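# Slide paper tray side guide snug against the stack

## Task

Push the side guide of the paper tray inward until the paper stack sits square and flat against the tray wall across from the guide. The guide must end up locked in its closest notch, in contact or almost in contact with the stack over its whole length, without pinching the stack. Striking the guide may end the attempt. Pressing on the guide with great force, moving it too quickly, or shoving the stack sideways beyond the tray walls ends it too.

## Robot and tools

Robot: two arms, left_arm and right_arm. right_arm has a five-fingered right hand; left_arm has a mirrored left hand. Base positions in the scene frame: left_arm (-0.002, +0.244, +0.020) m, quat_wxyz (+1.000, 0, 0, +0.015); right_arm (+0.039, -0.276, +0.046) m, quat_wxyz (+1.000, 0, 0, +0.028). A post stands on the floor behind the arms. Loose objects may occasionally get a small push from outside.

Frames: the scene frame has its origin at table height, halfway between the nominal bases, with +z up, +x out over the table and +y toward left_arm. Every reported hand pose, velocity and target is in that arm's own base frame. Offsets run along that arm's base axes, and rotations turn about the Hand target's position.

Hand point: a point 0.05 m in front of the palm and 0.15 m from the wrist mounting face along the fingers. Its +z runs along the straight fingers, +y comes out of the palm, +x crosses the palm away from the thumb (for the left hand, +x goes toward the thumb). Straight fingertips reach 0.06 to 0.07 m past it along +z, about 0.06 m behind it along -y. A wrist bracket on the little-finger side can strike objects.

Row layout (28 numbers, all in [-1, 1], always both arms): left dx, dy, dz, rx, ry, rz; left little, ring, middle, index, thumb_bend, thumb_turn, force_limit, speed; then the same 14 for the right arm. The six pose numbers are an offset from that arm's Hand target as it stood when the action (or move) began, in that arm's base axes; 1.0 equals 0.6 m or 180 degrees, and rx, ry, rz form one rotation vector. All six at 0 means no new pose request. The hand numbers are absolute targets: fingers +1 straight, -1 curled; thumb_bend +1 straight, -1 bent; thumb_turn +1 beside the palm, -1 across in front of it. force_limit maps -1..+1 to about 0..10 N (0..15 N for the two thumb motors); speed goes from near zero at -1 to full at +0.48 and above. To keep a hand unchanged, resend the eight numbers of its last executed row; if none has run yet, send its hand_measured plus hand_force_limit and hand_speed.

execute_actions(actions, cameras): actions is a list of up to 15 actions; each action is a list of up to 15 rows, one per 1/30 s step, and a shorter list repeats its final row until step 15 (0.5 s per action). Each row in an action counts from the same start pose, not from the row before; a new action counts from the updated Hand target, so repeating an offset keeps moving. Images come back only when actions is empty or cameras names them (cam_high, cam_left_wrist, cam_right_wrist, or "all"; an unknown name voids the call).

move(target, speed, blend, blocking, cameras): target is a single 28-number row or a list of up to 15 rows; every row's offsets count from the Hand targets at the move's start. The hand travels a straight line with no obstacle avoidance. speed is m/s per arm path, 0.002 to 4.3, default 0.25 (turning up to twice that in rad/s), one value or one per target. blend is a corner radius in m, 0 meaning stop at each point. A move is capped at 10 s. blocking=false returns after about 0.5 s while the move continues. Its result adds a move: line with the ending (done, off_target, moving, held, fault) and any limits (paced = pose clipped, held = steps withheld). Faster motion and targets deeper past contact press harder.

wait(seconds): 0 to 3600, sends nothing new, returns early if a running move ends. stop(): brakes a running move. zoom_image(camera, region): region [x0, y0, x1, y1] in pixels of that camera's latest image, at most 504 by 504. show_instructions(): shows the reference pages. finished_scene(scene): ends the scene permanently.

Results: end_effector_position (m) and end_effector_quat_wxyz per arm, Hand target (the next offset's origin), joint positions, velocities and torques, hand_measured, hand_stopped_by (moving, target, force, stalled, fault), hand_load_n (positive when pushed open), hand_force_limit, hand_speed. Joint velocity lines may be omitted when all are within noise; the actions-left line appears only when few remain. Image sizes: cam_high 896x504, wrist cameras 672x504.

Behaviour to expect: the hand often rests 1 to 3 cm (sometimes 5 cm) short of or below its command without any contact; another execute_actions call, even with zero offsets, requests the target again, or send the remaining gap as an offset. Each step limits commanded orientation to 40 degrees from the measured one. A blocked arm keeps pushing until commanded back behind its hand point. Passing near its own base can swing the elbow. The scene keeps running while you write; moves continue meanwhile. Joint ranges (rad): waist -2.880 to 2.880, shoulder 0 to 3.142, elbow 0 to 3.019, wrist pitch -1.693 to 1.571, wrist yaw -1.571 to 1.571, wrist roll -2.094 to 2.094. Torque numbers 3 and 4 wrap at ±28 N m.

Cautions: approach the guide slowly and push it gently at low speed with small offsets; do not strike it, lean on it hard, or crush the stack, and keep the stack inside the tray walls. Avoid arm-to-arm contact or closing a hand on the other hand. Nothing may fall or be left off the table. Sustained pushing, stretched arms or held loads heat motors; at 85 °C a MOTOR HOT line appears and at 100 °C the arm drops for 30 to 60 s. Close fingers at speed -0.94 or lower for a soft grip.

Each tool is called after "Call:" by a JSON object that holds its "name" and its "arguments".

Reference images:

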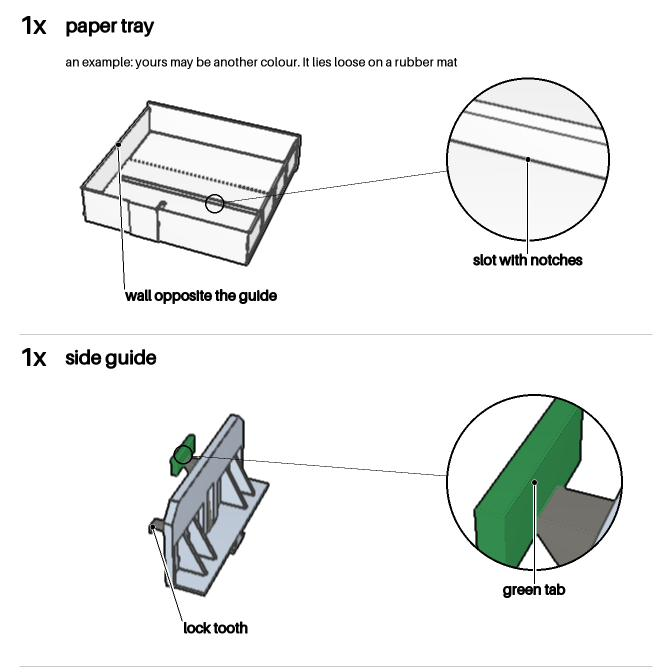

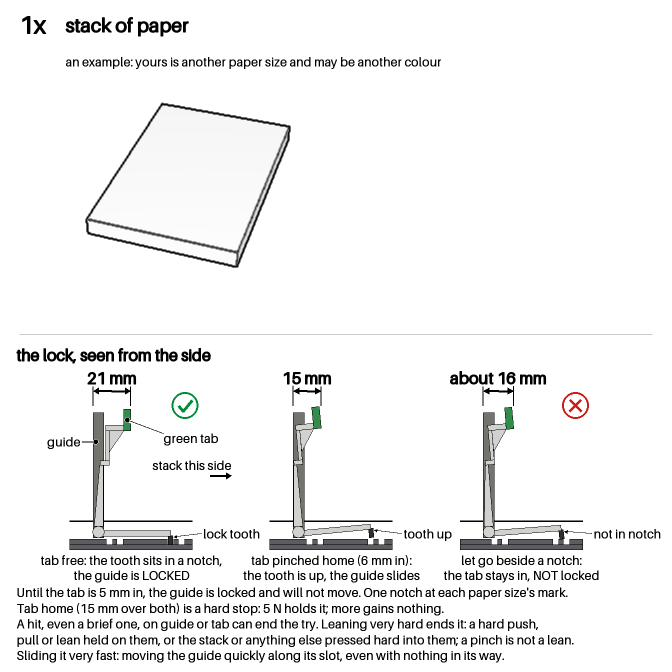

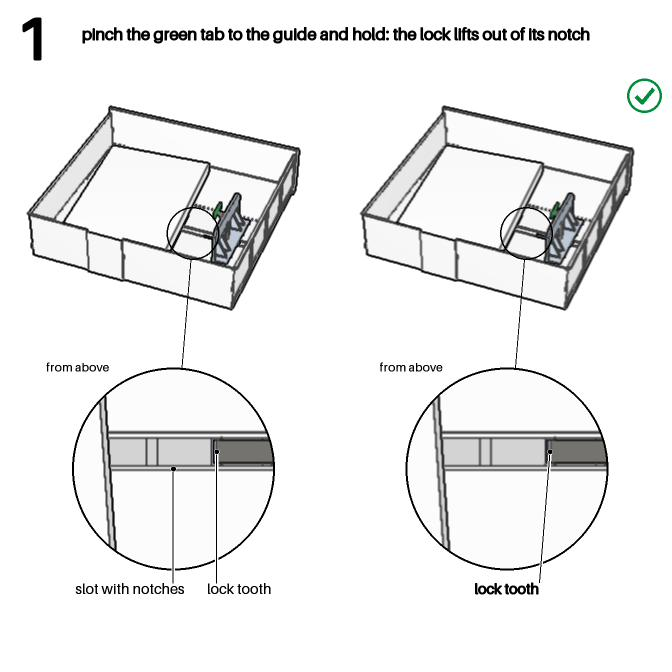

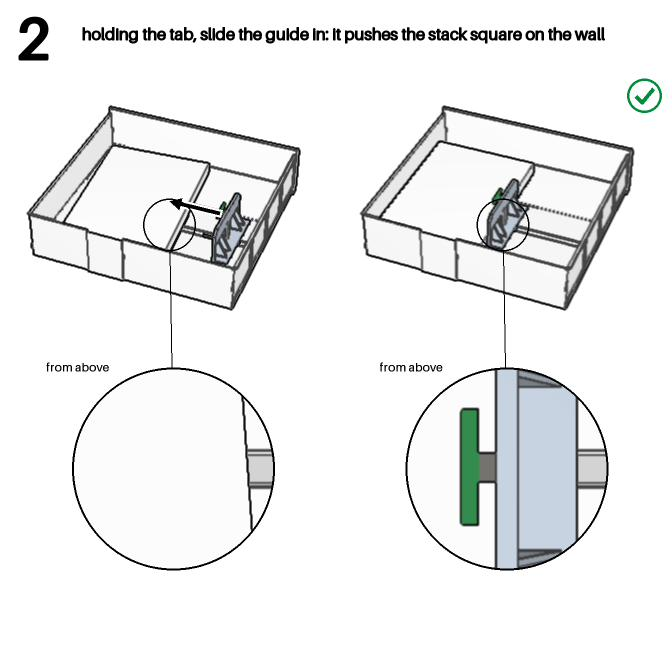

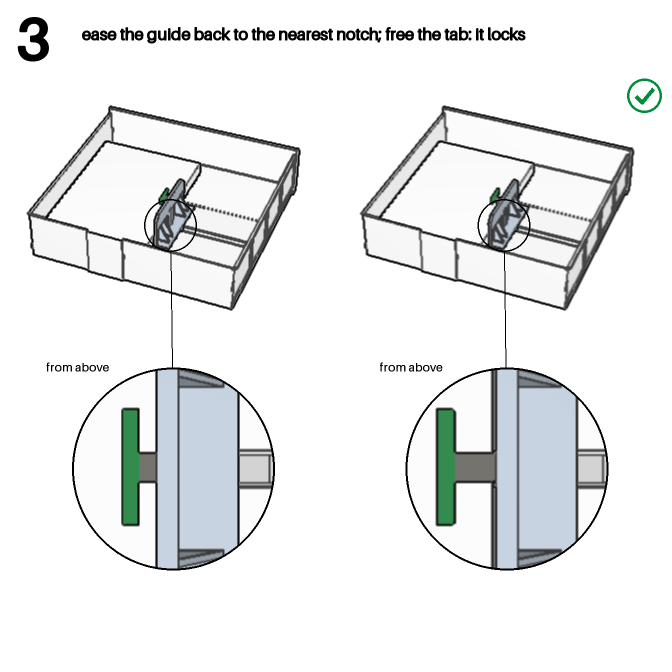

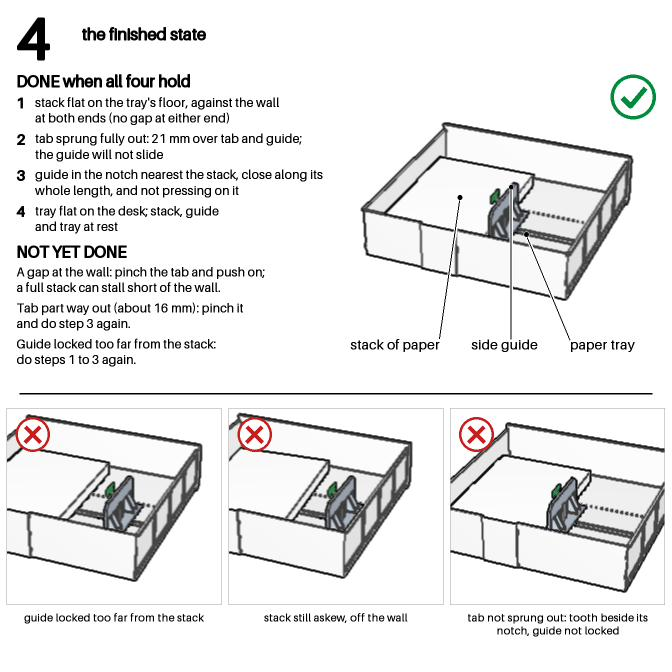

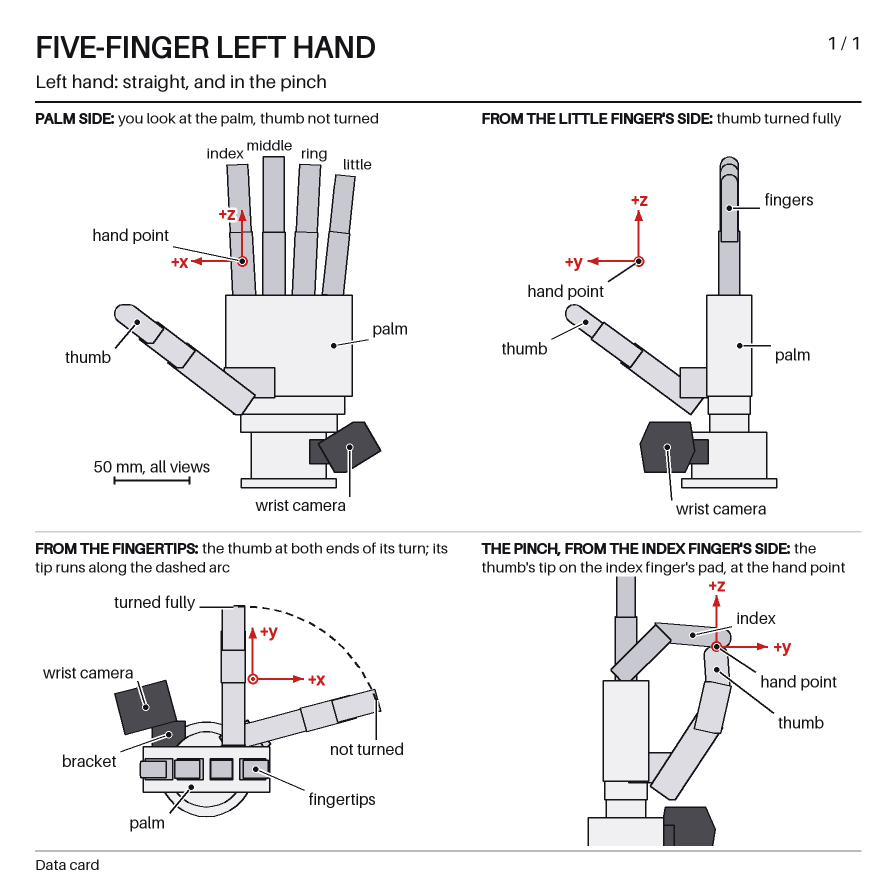

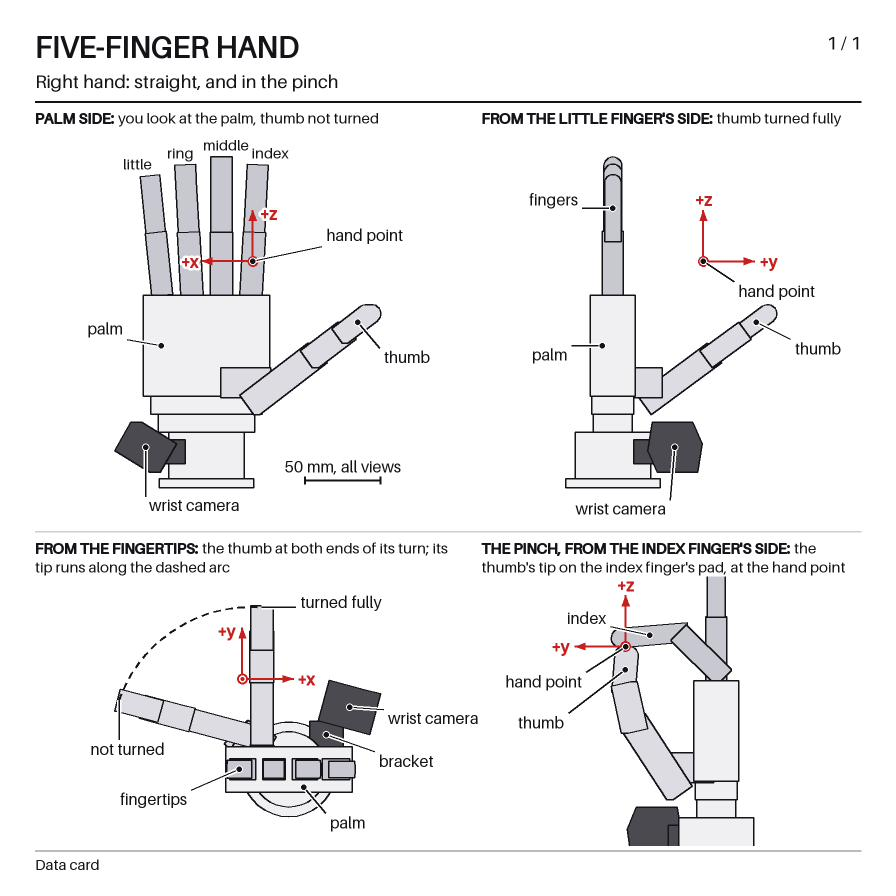

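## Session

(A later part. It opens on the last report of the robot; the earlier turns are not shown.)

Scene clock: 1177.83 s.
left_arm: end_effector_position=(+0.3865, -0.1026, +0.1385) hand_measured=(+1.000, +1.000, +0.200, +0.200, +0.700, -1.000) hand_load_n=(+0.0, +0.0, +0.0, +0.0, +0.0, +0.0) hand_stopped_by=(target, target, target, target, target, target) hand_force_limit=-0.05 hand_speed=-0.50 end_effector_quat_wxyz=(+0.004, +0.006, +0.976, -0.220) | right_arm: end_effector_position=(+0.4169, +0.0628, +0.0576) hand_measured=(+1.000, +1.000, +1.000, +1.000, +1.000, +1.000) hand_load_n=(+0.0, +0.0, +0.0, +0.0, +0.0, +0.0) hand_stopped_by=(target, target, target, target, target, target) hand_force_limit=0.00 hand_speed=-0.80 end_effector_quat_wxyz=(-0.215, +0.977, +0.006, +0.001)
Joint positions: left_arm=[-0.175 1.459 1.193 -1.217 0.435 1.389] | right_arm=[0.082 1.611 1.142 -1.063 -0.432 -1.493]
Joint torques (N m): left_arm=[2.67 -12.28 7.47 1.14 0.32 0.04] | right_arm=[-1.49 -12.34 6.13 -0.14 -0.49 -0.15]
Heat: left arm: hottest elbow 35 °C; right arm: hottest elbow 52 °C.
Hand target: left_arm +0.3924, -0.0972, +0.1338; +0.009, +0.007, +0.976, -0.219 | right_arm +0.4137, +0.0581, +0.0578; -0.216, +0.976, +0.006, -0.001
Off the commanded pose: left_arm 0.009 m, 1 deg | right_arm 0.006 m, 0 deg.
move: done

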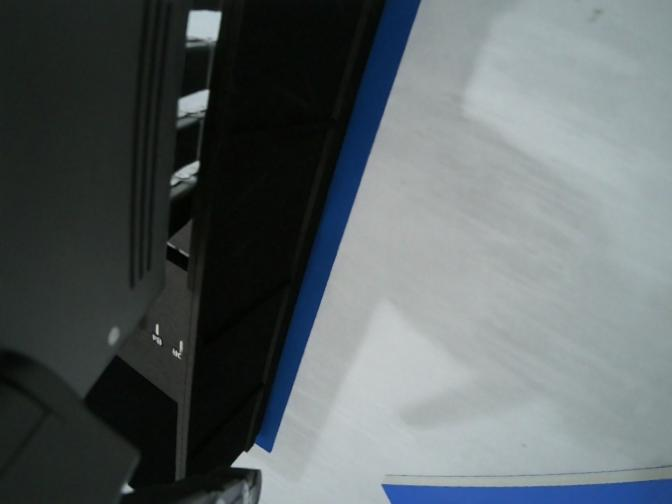

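Call:
{"name": "move", "arguments": {"target": [0,0,0,0,0,0,1,1,0.2,0.2,0.7,-1,-0.05,-0.5,-0.002,-0.02,0.008,0,0,0,1,1,1,1,1,1,0,-0.8], "speed": 0.02, "cameras": ["cam_right_wrist"]}}

Scene clock: 1181.23 s.
left_arm: end_effector_position=(+0.3865, -0.1026, +0.1385) hand_measured=(+1.000, +1.000, +0.200, +0.200, +0.700, -1.000) hand_load_n=(+0.0, -0.5, +0.0, +0.0, +0.0, +0.5) hand_stopped_by=(target, target, target, target, target, target) hand_force_limit=-0.05 hand_speed=-0.50 end_effector_quat_wxyz=(+0.004, +0.006, +0.976, -0.220) | right_arm: end_effector_position=(+0.4139, +0.0527, +0.0580) hand_measured=(+1.000, +1.000, +1.000, +1.000, +1.000, +1.000) hand_load_n=(+0.0, +0.0, +0.0, +0.0, +0.0, -0.5) hand_stopped_by=(target, target, target, target, target, target) hand_force_limit=0.00 hand_speed=-0.80 end_effector_quat_wxyz=(-0.217, +0.976, +0.005, -0.004)
Joint positions: left_arm=[-0.175 1.459 1.193 -1.217 0.435 1.389] | right_arm=[0.058 1.611 1.142 -1.085 -0.436 -1.52]
Joint torques (N m): left_arm=[2.55 -12.4 7.46 1.17 0.31 0.03] | right_arm=[-1.67 -12.81 6.35 -0.32 -0.34 -0.21]
Heat: left arm: hottest elbow 35 °C; right arm: hottest elbow 51 °C.
Hand target: left_arm +0.3924, -0.0972, +0.1338; +0.009, +0.007, +0.976, -0.219 | right_arm +0.4125, +0.0461, +0.0626; -0.216, +0.976, +0.006, -0.001
Off the commanded pose: left_arm 0.009 m, 1 deg | right_arm 0.008 m, 0 deg.
move: done

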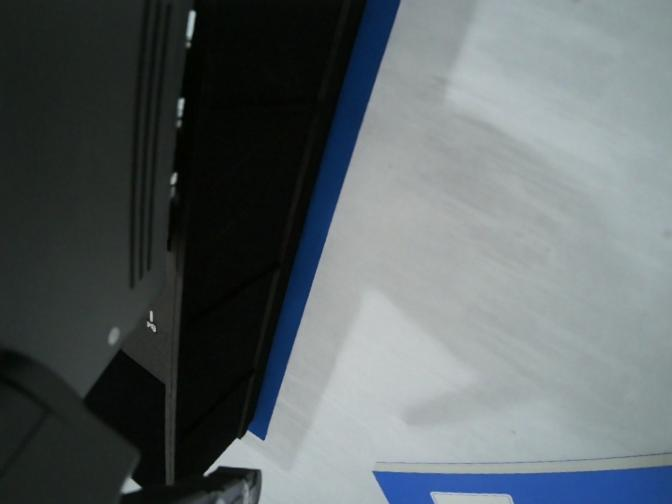

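Call:
{"name": "move", "arguments": {"target": [0,0,0,0,0,0,1,1,0.2,0.2,0.7,-1,-0.05,-0.5,0,-0.02,0.004,0,0,0,1,1,1,1,1,1,0,-0.8], "speed": 0.02, "cameras": ["cam_high","cam_right_wrist"]}}

Call:
{"name": "zoom_image", "arguments": {"camera": "cam_high", "region": [300, 130, 530, 350]}}

Scene clock: 1185.43 s.
left_arm: end_effector_position=(+0.3865, -0.1026, +0.1385) hand_measured=(+1.000, +1.000, +0.200, +0.200, +0.700, -1.000) hand_load_n=(+0.0, +0.0, +0.5, +0.0, +0.0, +0.0) hand_stopped_by=(target, target, target, target, target, target) hand_force_limit=-0.05 hand_speed=-0.50 end_effector_quat_wxyz=(+0.004, +0.006, +0.976, -0.220) | right_arm: end_effector_position=(+0.4114, +0.0503, +0.0585) hand_measured=(+1.000, +1.000, +1.000, +1.000, +1.000, +1.000) hand_load_n=(-0.5, +0.0, +0.0, +0.0, +0.0, +0.0) hand_stopped_by=(target, target, target, target, target, target) hand_force_limit=0.00 hand_speed=-0.80 end_effector_quat_wxyz=(-0.223, +0.975, +0.009, -0.008)
Joint positions: left_arm=[-0.175 1.459 1.193 -1.217 0.435 1.389] | right_arm=[0.048 1.611 1.142 -1.1 -0.449 -1.541]
Joint torques (N m): left_arm=[2.67 -12.4 7.46 1.16 0.32 0.03] | right_arm=[-2.78 -12.92 6.69 -0.47 0.17 -0.28]
Heat: left arm: hottest elbow 35 °C; right arm: hottest elbow 51 °C.
Hand target: left_arm +0.3924, -0.0972, +0.1338; +0.009, +0.007, +0.976, -0.219 | right_arm +0.4124, +0.0340, +0.0650; -0.216, +0.976, +0.006, -0.001
Off the commanded pose: left_arm 0.009 m, 1 deg | right_arm 0.018 m, 1 deg.
move: off_target (right_arm)

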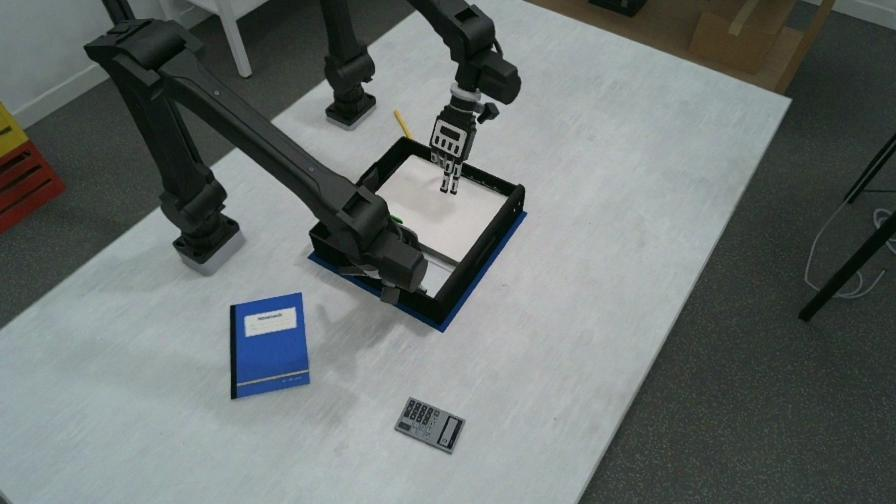

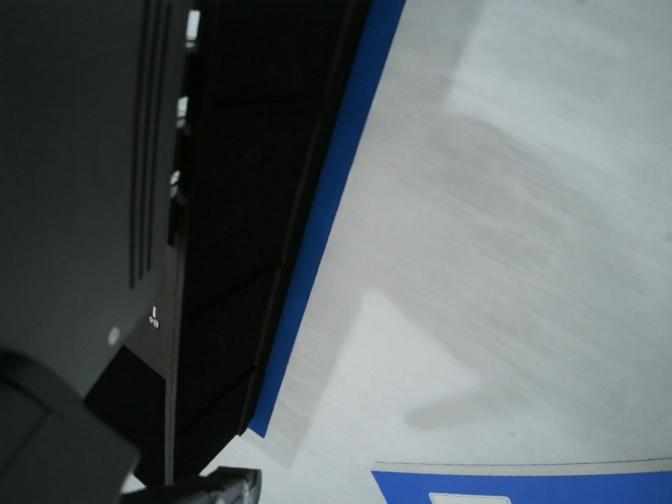

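Scaled by 2.191 from the camera's image (finer frame: 1280x720).

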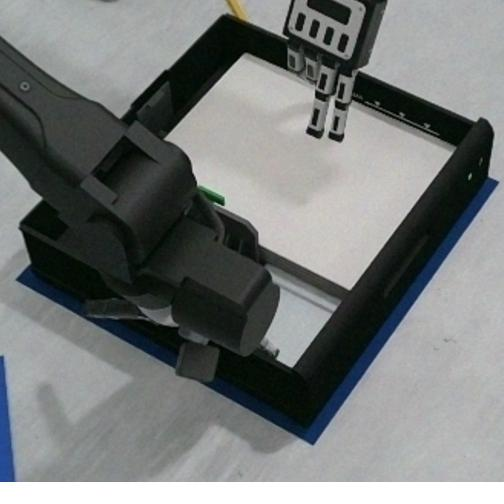

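Call:
{"name": "move", "arguments": {"target": [[0,0,0.1,0,0,0,1,1,0.15,0.15,0.7,-1,-0.05,-0.5,0,0,0,0,0,0,1,1,1,1,1,1,0,-0.8],[-0.054,-0.318,0.06,-0.194,0,0.014,1,1,0.15,0.15,0.7,-1,-0.05,-0.5,0,0,0,0,0,0,1,1,1,1,1,1,0,-0.8]], "speed": 0.1, "blend": [0.03,0], "cameras": ["cam_high","cam_left_wrist"]}}

Call:
{"name": "zoom_image", "arguments": {"camera": "cam_high", "region": [300, 130, 530, 350]}}

Scene clock: 1203.33 s.
left_arm: end_effector_position=(+0.3623, -0.2830, +0.1667) hand_measured=(+1.000, +1.000, +0.150, +0.150, +0.700, -1.000) hand_load_n=(+0.0, +0.0, +0.0, +0.0, +0.0, +0.0) hand_stopped_by=(target, target, target, target, target, target) hand_force_limit=-0.05 hand_speed=-0.50 end_effector_quat_wxyz=(+0.012, -0.021, +0.867, -0.498) | right_arm: end_effector_position=(+0.4114, +0.0503, +0.0585) hand_measured=(+1.000, +1.000, +1.000, +1.000, +1.000, +1.000) hand_load_n=(-0.5, +0.0, +0.0, +0.0, +0.0, +0.0) hand_stopped_by=(target, target, target, target, target, target) hand_force_limit=0.00 hand_speed=-0.80 end_effector_quat_wxyz=(-0.223, +0.975, +0.009, -0.008)
Joint positions: left_arm=[-0.356 1.374 1.006 -0.609 0.916 0.865] | right_arm=[0.048 1.611 1.142 -1.1 -0.45 -1.541]
Joint torques (N m): left_arm=[0.91 -12.81 7.5 2.07 0.63 -0.13] | right_arm=[-2.84 -12.98 6.68 -0.47 0.16 -0.27]
Heat: left arm: hottest elbow 35 °C; right arm: hottest elbow 49 °C.
Hand target: left_arm +0.3601, -0.2879, +0.1698; +0.015, -0.018, +0.865, -0.502 | right_arm +0.4124, +0.0341, +0.0650; -0.216, +0.976, +0.006, -0.001
Off the commanded pose: left_arm 0.006 m, 1 deg | right_arm 0.018 m, 1 deg.
move: done

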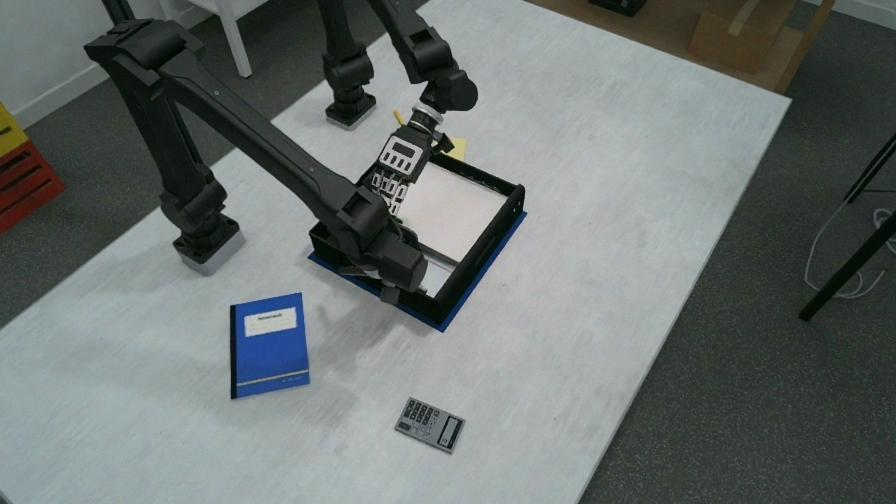

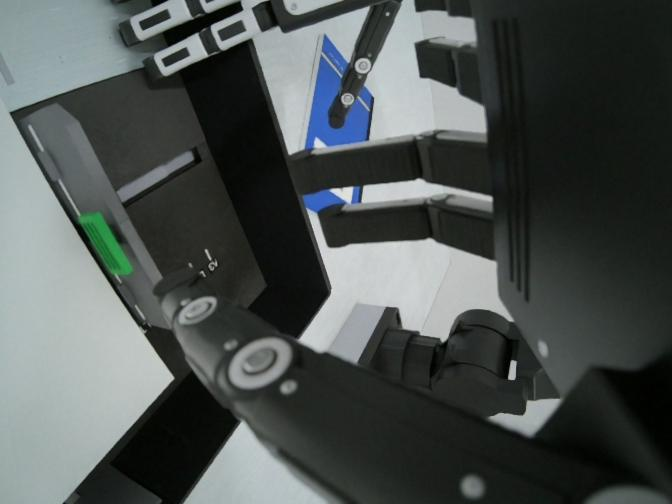

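Scaled by 2.191 from the camera's image (finer frame: 1280x720).

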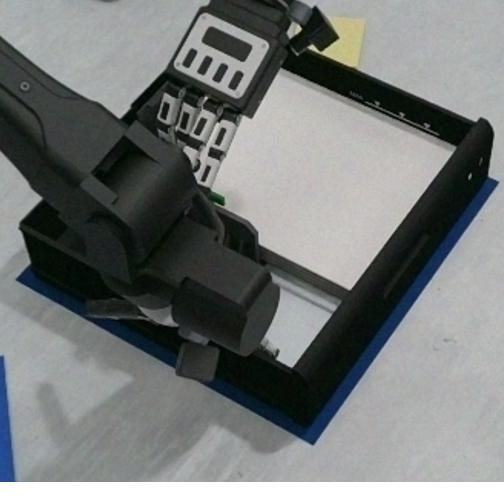

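Call:
{"name": "move", "arguments": {"target": [0,0.002,-0.1,0,0,0,1,1,0.15,0.15,0.7,-1,-0.05,-0.5,0,0,0,0,0,0,1,1,1,1,1,1,0,-0.8], "speed": 0.06, "cameras": ["cam_left_wrist"]}}

Scene clock: 1210.73 s.
left_arm: end_effector_position=(+0.3608, -0.2825, +0.1147) hand_measured=(+1.000, +1.000, +0.150, +0.150, +0.700, -1.000) hand_load_n=(+0.0, +0.0, +0.0, +0.0, -0.5, +0.5) hand_stopped_by=(target, target, target, target, target, target) hand_force_limit=-0.05 hand_speed=-0.50 end_effector_quat_wxyz=(+0.019, -0.018, +0.865, -0.500) | right_arm: end_effector_position=(+0.4114, +0.0503, +0.0585) hand_measured=(+1.000, +1.000, +1.000, +1.000, +1.000, +1.000) hand_load_n=(+0.0, +0.0, +0.0, +0.0, +0.0, -0.5) hand_stopped_by=(target, target, target, target, target, target) hand_force_limit=0.00 hand_speed=-0.80 end_effector_quat_wxyz=(-0.223, +0.975, +0.009, -0.008)
Joint positions: left_arm=[-0.356 1.426 0.905 -0.438 0.916 0.864] | right_arm=[0.048 1.611 1.142 -1.1 -0.45 -1.541]
Joint torques (N m): left_arm=[1.03 -11.34 7.19 2.06 0.68 -0.17] | right_arm=[-2.9 -13.04 6.69 -0.46 0.16 -0.29]
Heat: left arm: hottest elbow 35 °C; right arm: hottest elbow 48 °C.
Hand target: left_arm +0.3601, -0.2867, +0.1098; +0.015, -0.018, +0.865, -0.502 | right_arm +0.4124, +0.0341, +0.0650; -0.216, +0.976, +0.006, -0.001
Off the commanded pose: left_arm 0.007 m, 0 deg | right_arm 0.018 m, 1 deg.
move: done

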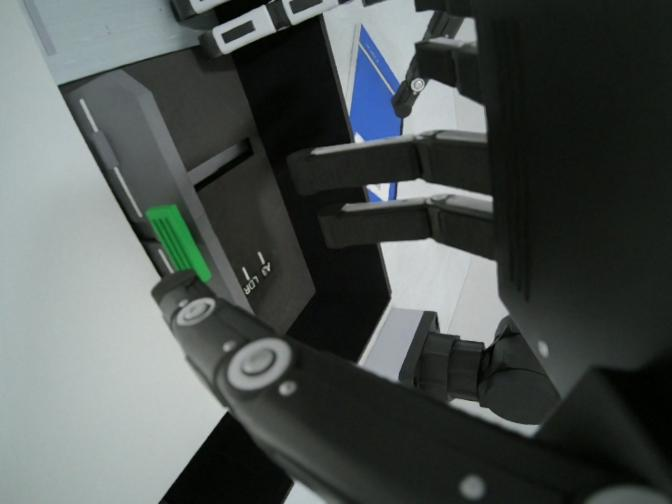

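Call:
{"name": "move", "arguments": {"target": [0,0,-0.073,0,0,0,1,1,0.15,0.15,0.7,-1,-0.05,-0.5,0,0,0,0,0,0,1,1,1,1,1,1,0,-0.8], "speed": 0.06, "cameras": ["cam_left_wrist"]}}

Scene clock: 1216.07 s.
left_arm: end_effector_position=(+0.3615, -0.2828, +0.0713) hand_measured=(+1.000, +1.000, +0.150, +0.150, +0.700, -1.000) hand_load_n=(+0.0, +0.0, +0.0, +0.0, +0.0, +0.0) hand_stopped_by=(target, target, target, target, target, target) hand_force_limit=-0.05 hand_speed=-0.50 end_effector_quat_wxyz=(+0.019, -0.018, +0.865, -0.501) | right_arm: end_effector_position=(+0.4114, +0.0503, +0.0585) hand_measured=(+1.000, +1.000, +1.000, +1.000, +1.000, +1.000) hand_load_n=(+0.0, +0.0, +0.0, +0.0, +0.0, +0.0) hand_stopped_by=(target, target, target, target, target, target) hand_force_limit=0.00 hand_speed=-0.80 end_effector_quat_wxyz=(-0.223, +0.975, +0.009, -0.008)
Joint positions: left_arm=[-0.356 1.5 0.848 -0.306 0.917 0.864] | right_arm=[0.048 1.611 1.142 -1.1 -0.45 -1.541]
Joint torques (N m): left_arm=[1.08 -11.63 6.58 2.07 0.66 -0.18] | right_arm=[-2.96 -12.98 6.72 -0.44 0.16 -0.28]
Heat: left arm: hottest elbow 35 °C; right arm: hottest elbow 48 °C.
Hand target: left_arm +0.3600, -0.2867, +0.0660; +0.015, -0.018, +0.865, -0.502 | right_arm +0.4124, +0.0341, +0.0650; -0.216, +0.976, +0.006, -0.001
Off the commanded pose: left_arm 0.007 m, 0 deg | right_arm 0.018 m, 1 deg.
move: done

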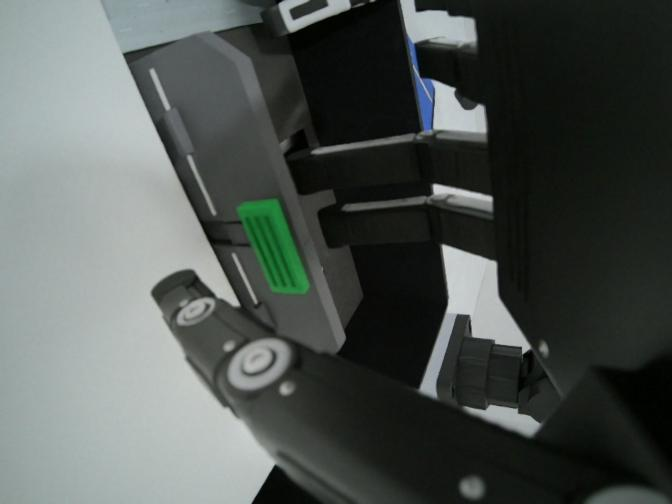

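Call:
{"name": "move", "arguments": {"target": [0,0,-0.009,0,0,0,1,1,0.0,0.0,0.6,-1,-0.75,-0.9,0,0,0,0,0,0,1,1,1,1,1,1,0,-0.8], "speed": 0.04}}

Call:
{"name": "move", "arguments": {"target": [[0,0,0,0,0,0,1,1,-0.25,-0.25,0.6,-1,-0.8,-0.94,0,0,0,0,0,0,1,1,1,1,1,1,0,-0.8]], "speed": 0.04}}

Call:
{"name": "move", "arguments": {"target": [[0,0,0,0,0,0,1,1,-0.25,-0.25,-0.1,-1,-0.72,-0.94,0,0,0,0,0,0,1,1,1,1,1,1,0,-0.8]], "speed": 0.04, "cameras": ["cam_left_wrist"]}}

Scene clock: 1220.80 s.
left_arm: end_effector_position=(+0.3622, -0.2830, +0.0674) hand_measured=(+1.000, +1.000, +0.000, +0.000, +0.600, -1.000) hand_load_n=(+0.0, +0.0, +0.0, +0.0, +0.5, +0.0) hand_stopped_by=(target, target, target, target, target, target) hand_force_limit=-0.75 hand_speed=-0.90 end_effector_quat_wxyz=(+0.021, -0.017, +0.865, -0.501) | right_arm: end_effector_position=(+0.4114, +0.0503, +0.0585) hand_measured=(+1.000, +1.000, +1.000, +1.000, +1.000, +1.000) hand_load_n=(+0.0, +0.0, +0.0, +0.0, +0.0, +0.0) hand_stopped_by=(target, target, target, target, target, target) hand_force_limit=0.00 hand_speed=-0.80 end_effector_quat_wxyz=(-0.223, +0.975, +0.009, -0.008)
Joint positions: left_arm=[-0.356 1.507 0.843 -0.29 0.917 0.864] | right_arm=[0.048 1.611 1.142 -1.1 -0.45 -1.541]
Joint torques (N m): left_arm=[1.14 -11.52 6.43 2.13 0.66 -0.16] | right_arm=[-2.9 -12.98 6.67 -0.46 0.16 -0.27]
Heat: left arm: hottest elbow 35 °C; right arm: hottest elbow 47 °C.
Hand target: left_arm +0.3601, -0.2867, +0.0606; +0.015, -0.018, +0.865, -0.502 | right_arm +0.4124, +0.0341, +0.0650; -0.216, +0.976, +0.006, -0.001
Off the commanded pose: left_arm 0.008 m, 1 deg | right_arm 0.018 m, 1 deg.
move: done

Scene clock: 1221.53 s.
left_arm: end_effector_position=(+0.3623, -0.2833, +0.0673) hand_measured=(+1.000, +1.000, -0.056, -0.078, +0.600, -1.000) hand_load_n=(+0.0, +0.0, +0.5, +1.5, +0.0, +0.0) hand_stopped_by=(target, target, force, force, target, target) hand_force_limit=-0.80 hand_speed=-0.94 end_effector_quat_wxyz=(+0.021, -0.016, +0.865, -0.502) | right_arm: end_effector_position=(+0.4114, +0.0503, +0.0585) hand_measured=(+1.000, +1.000, +1.000, +1.000, +1.000, +1.000) hand_load_n=(+0.0, +0.0, +0.0, +0.0, +0.0, +0.0) hand_stopped_by=(target, target, target, target, target, target) hand_force_limit=0.00 hand_speed=-0.80 end_effector_quat_wxyz=(-0.223, +0.975, +0.009, -0.008)
Joint positions: left_arm=[-0.356 1.508 0.843 -0.288 0.918 0.864] | right_arm=[0.048 1.611 1.142 -1.1 -0.45 -1.541]
Joint torques (N m): left_arm=[1.03 -11.63 6.42 2.03 0.61 -0.17] | right_arm=[-2.96 -12.98 6.68 -0.47 0.17 -0.27]
Heat: left arm: hottest elbow 35 °C; right arm: hottest elbow 47 °C.
Hand target: left_arm +0.3601, -0.2867, +0.0606; +0.015, -0.018, +0.865, -0.502 | right_arm +0.4124, +0.0341, +0.0650; -0.216, +0.976, +0.006, -0.001
Off the commanded pose: left_arm 0.008 m, 1 deg | right_arm 0.018 m, 1 deg.
move: done

Scene clock: 1225.47 s.
left_arm: end_effector_position=(+0.3623, -0.2833, +0.0673) hand_measured=(+1.000, +1.000, -0.056, -0.078, +0.278, -1.000) hand_load_n=(+0.0, +0.0, +0.5, +1.5, +2.5, +0.5) hand_stopped_by=(target, target, force, force, force, target) hand_force_limit=-0.72 hand_speed=-0.94 end_effector_quat_wxyz=(+0.021, -0.016, +0.865, -0.502) | right_arm: end_effector_position=(+0.4114, +0.0503, +0.0585) hand_measured=(+1.000, +1.000, +1.000, +1.000, +1.000, +1.000) hand_load_n=(+0.0, +0.0, +0.0, +0.0, +0.0, +0.0) hand_stopped_by=(target, target, target, target, target, target) hand_force_limit=0.00 hand_speed=-0.80 end_effector_quat_wxyz=(-0.223, +0.975, +0.009, -0.008)
Joint positions: left_arm=[-0.356 1.508 0.843 -0.288 0.918 0.864] | right_arm=[0.048 1.611 1.142 -1.1 -0.45 -1.541]
Joint torques (N m): left_arm=[1.03 -11.58 6.41 2.04 0.62 -0.18] | right_arm=[-2.9 -12.98 6.68 -0.43 0.16 -0.27]
Heat: left arm: hottest elbow 36 °C; right arm: hottest elbow 47 °C.
Hand target: left_arm +0.3601, -0.2867, +0.0606; +0.015, -0.018, +0.865, -0.502 | right_arm +0.4124, +0.0341, +0.0650; -0.216, +0.976, +0.006, -0.001
Off the commanded pose: left_arm 0.008 m, 1 deg | right_arm 0.018 m, 1 deg.
move: done

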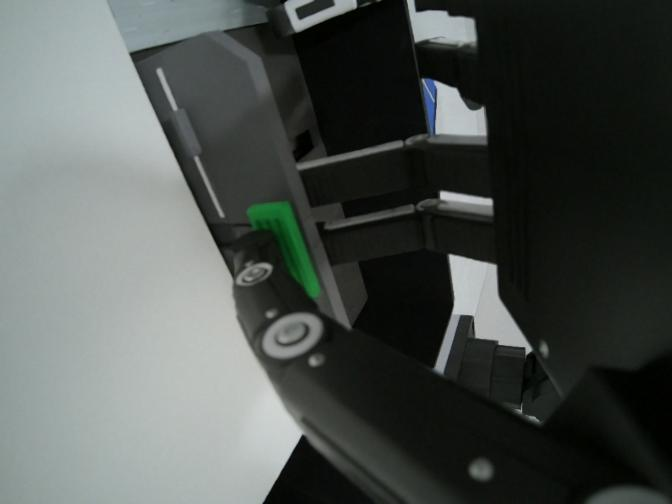

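Call:
{"name": "move", "arguments": {"target": [[0,0,0,0,0,0,1,1,-0.25,-0.25,-0.15,-1,0.15,-0.92,0,0,0,0,0,0,1,1,1,1,1,1,0,-0.8]], "speed": 0.04}}

Call:
{"name": "move", "arguments": {"target": [[0,0.04,0.006,0,0,0,1,1,-0.25,-0.25,-0.15,-1,0.15,-0.92,0,0,0,0,0,0,1,1,1,1,1,1,0,-0.8]], "speed": 0.015, "cameras": ["cam_high","cam_left_wrist"]}}

Call:
{"name": "zoom_image", "arguments": {"camera": "cam_high", "region": [370, 140, 530, 300]}}

Scene clock: 1229.83 s.
left_arm: end_effector_position=(+0.3623, -0.2833, +0.0673) hand_measured=(+1.000, +1.000, -0.056, -0.078, +0.190, -1.000) hand_load_n=(+0.0, +0.0, +2.5, +3.0, +8.5, +0.5) hand_stopped_by=(target, target, force, force, force, target) hand_force_limit=0.15 hand_speed=-0.92 end_effector_quat_wxyz=(+0.021, -0.017, +0.865, -0.502) | right_arm: end_effector_position=(+0.4114, +0.0503, +0.0585) hand_measured=(+1.000, +1.000, +1.000, +1.000, +1.000, +1.000) hand_load_n=(+0.0, +0.0, +0.0, +0.0, +0.0, +0.0) hand_stopped_by=(target, target, target, target, target, target) hand_force_limit=0.00 hand_speed=-0.80 end_effector_quat_wxyz=(-0.223, +0.975, +0.009, -0.008)
Joint positions: left_arm=[-0.356 1.508 0.843 -0.288 0.918 0.864] | right_arm=[0.048 1.611 1.142 -1.1 -0.45 -1.541]
Joint torques (N m): left_arm=[0.97 -11.58 6.42 2.03 0.61 -0.17] | right_arm=[-2.84 -12.98 6.68 -0.47 0.17 -0.27]
Heat: left arm: hottest elbow 36 °C; right arm: hottest elbow 47 °C.
Hand target: left_arm +0.3601, -0.2867, +0.0606; +0.015, -0.018, +0.865, -0.502 | right_arm +0.4124, +0.0341, +0.0650; -0.216, +0.976, +0.006, -0.001
Off the commanded pose: left_arm 0.008 m, 1 deg | right_arm 0.018 m, 1 deg.
move: done

Scene clock: 1231.83 s.
left_arm: end_effector_position=(+0.3611, -0.2767, +0.0666) hand_measured=(+1.000, +1.000, -0.056, -0.078, +0.190, -1.000) hand_load_n=(+0.5, +0.0, +4.0, +7.5, +6.0, +1.5) hand_stopped_by=(target, target, force, force, force, target) hand_force_limit=0.15 hand_speed=-0.92 end_effector_quat_wxyz=(+0.021, -0.001, +0.861, -0.507) | right_arm: end_effector_position=(+0.4114, +0.0503, +0.0585) hand_measured=(+1.000, +1.000, +1.000, +1.000, +1.000, +1.000) hand_load_n=(+0.0, +0.0, +0.0, +0.0, +0.0, +0.0) hand_stopped_by=(target, target, target, target, target, target) hand_force_limit=0.00 hand_speed=-0.80 end_effector_quat_wxyz=(-0.223, +0.975, +0.009, -0.008)
Joint positions: left_arm=[-0.338 1.508 0.839 -0.311 0.949 0.92] | right_arm=[0.048 1.611 1.142 -1.1 -0.45 -1.541]
Joint torques (N m): left_arm=[3.78 -13.22 6.2 -0.03 0.61 -0.02] | right_arm=[-2.9 -12.92 6.72 -0.43 0.17 -0.28]
Heat: left arm: hottest elbow 35 °C; right arm: hottest elbow 47 °C.
Hand target: left_arm +0.3600, -0.2627, +0.0642; +0.015, -0.018, +0.865, -0.502 | right_arm +0.4124, +0.0341, +0.0650; -0.216, +0.976, +0.006, -0.001
Off the commanded pose: left_arm 0.014 m, 2 deg | right_arm 0.018 m, 1 deg.
move: off_target (left_arm)

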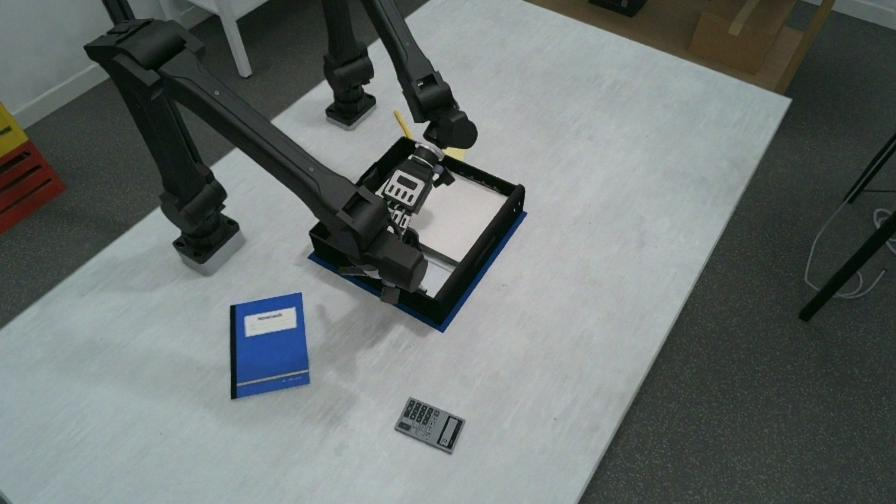

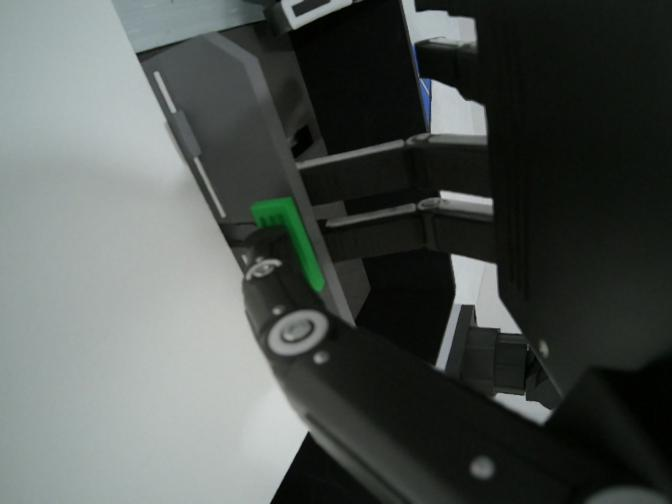

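Scaled by 3.150 from the camera's image (finer frame: 1280x720).

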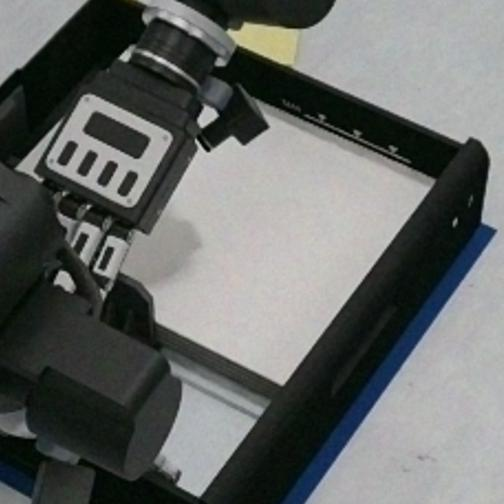

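Call:
{"name": "zoom_image", "arguments": {"camera": "cam_high", "region": [445, 160, 525, 230]}}

Scaled by 6.300 from the camera's image (finer frame: 1280x720).

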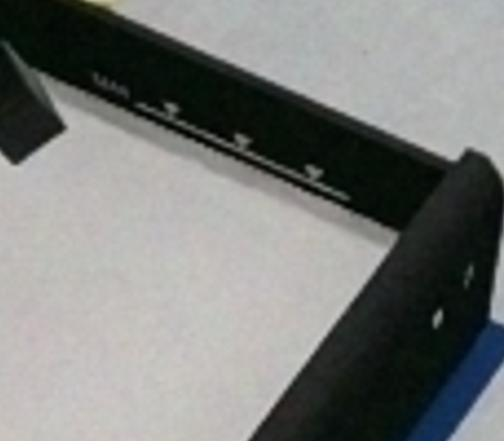

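Call:
{"name": "move", "arguments": {"target": [[0,0.02,0.0,0,0,0,1,1,-0.25,-0.25,-0.15,-1,0.15,-0.92,0,0,0,0,0,0,1,1,1,1,1,1,0,-0.8]], "speed": 0.015, "cameras": ["cam_high","cam_left_wrist"]}}

Call:
{"name": "zoom_image", "arguments": {"camera": "cam_high", "region": [445, 160, 525, 230]}}

Scene clock: 1238.90 s.
left_arm: end_effector_position=(+0.3574, -0.2723, +0.0659) hand_measured=(+1.000, +1.000, -0.054, -0.078, +0.190, -1.000) hand_load_n=(+0.0, +0.0, +6.0, +10.5, +5.5, +1.0) hand_stopped_by=(target, target, force, force, force, target) hand_force_limit=0.15 hand_speed=-0.92 end_effector_quat_wxyz=(+0.015, +0.007, +0.860, -0.509) | right_arm: end_effector_position=(+0.4098, +0.0510, +0.0588) hand_measured=(+1.000, +1.000, +1.000, +1.000, +1.000, +1.000) hand_load_n=(+0.0, +0.0, +0.0, +0.0, +0.0, +0.0) hand_stopped_by=(target, target, target, target, target, target) hand_force_limit=0.00 hand_speed=-0.80 end_effector_quat_wxyz=(-0.225, +0.974, +0.008, -0.011)
Joint positions: left_arm=[-0.328 1.508 0.839 -0.344 0.968 0.96] | right_arm=[0.048 1.611 1.142 -1.106 -0.454 -1.541]
Joint torques (N m): left_arm=[5.01 -13.57 5.96 -0.2 0.35 0.03] | right_arm=[-2.96 -12.98 6.68 -0.25 0.32 -0.27]
Heat: left arm: hottest elbow 35 °C; right arm: hottest elbow 46 °C.
Hand target: left_arm +0.3600, -0.2508, +0.0641; +0.015, -0.018, +0.865, -0.502 | right_arm +0.4125, +0.0341, +0.0650; -0.216, +0.976, +0.006, -0.001
Off the commanded pose: left_arm 0.022 m, 3 deg | right_arm 0.018 m, 2 deg.
move: off_target (left_arm)

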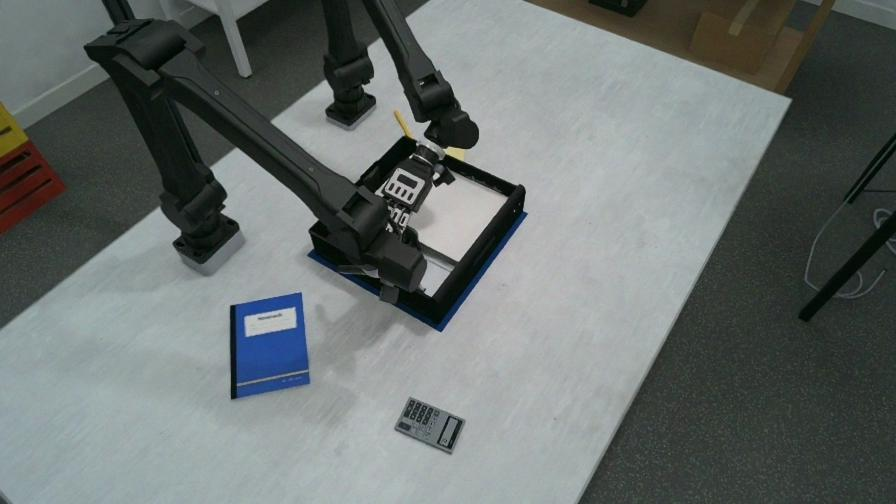

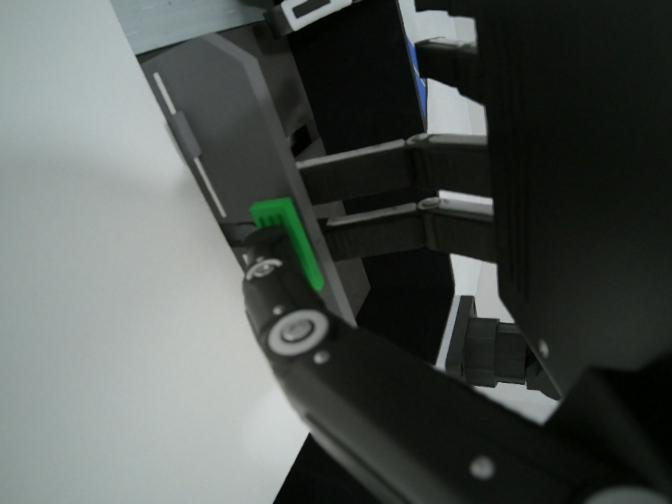

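Scaled by 6.300 from the camera's image (finer frame: 1280x720).

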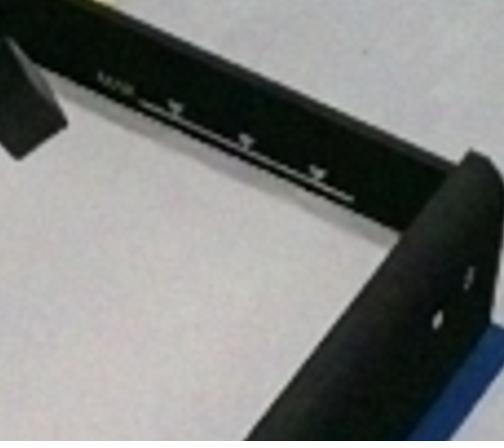

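Call:
{"name": "move", "arguments": {"target": [[0,-0.035,0.0,0,0,0,1,1,-0.25,-0.25,-0.15,-1,0.15,-0.92,0,0,0,0,0,0,1,1,1,1,1,1,0,-0.8]], "speed": 0.015, "cameras": ["cam_high","cam_left_wrist"]}}

Scene clock: 1279.60 s.
left_arm: end_effector_position=(+0.3595, -0.2742, +0.0662) hand_measured=(+1.000, +1.000, -0.054, -0.078, +0.190, -1.000) hand_load_n=(+0.0, +0.0, +4.5, +7.0, +4.0, +0.5) hand_stopped_by=(target, target, force, force, force, target) hand_force_limit=0.15 hand_speed=-0.92 end_effector_quat_wxyz=(+0.015, -0.007, +0.862, -0.507) | right_arm: end_effector_position=(+0.4098, +0.0510, +0.0588) hand_measured=(+1.000, +1.000, +1.000, +1.000, +1.000, +1.000) hand_load_n=(+0.0, +0.0, +0.0, +0.0, +0.0, +0.0) hand_stopped_by=(target, target, target, target, target, target) hand_force_limit=0.00 hand_speed=-0.80 end_effector_quat_wxyz=(-0.225, +0.974, +0.008, -0.011)
Joint positions: left_arm=[-0.333 1.508 0.839 -0.324 0.951 0.917] | right_arm=[0.048 1.611 1.142 -1.106 -0.454 -1.541]
Joint torques (N m): left_arm=[1.85 -12.81 6.46 1.37 -0.01 -0.17] | right_arm=[-2.9 -12.92 6.68 -0.27 0.32 -0.28]
Heat: left arm: hottest elbow 34 °C; right arm: hottest elbow 45 °C.
Hand target: left_arm +0.3601, -0.2717, +0.0641; +0.015, -0.018, +0.865, -0.502 | right_arm +0.4125, +0.0341, +0.0650; -0.216, +0.976, +0.006, -0.001
Off the commanded pose: left_arm 0.003 m, 1 deg | right_arm 0.018 m, 2 deg.
move: done

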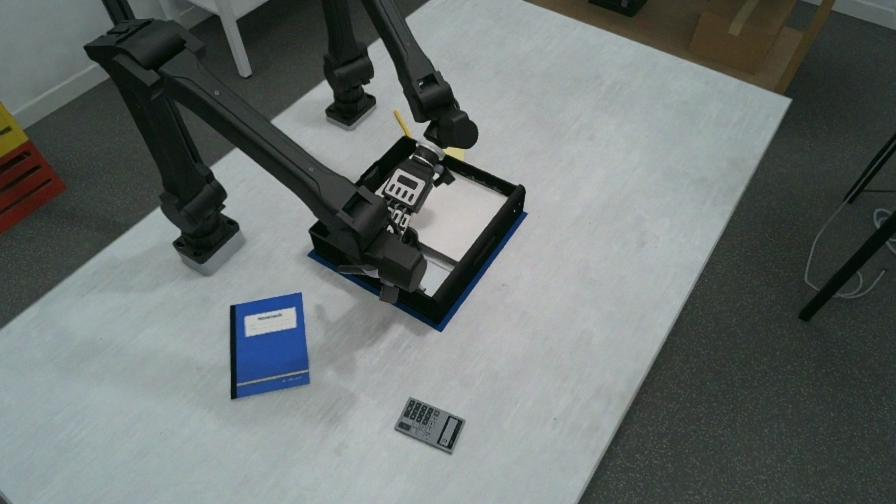

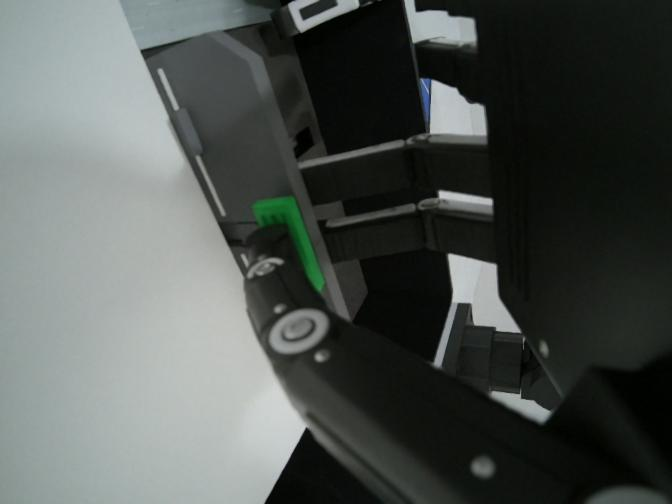

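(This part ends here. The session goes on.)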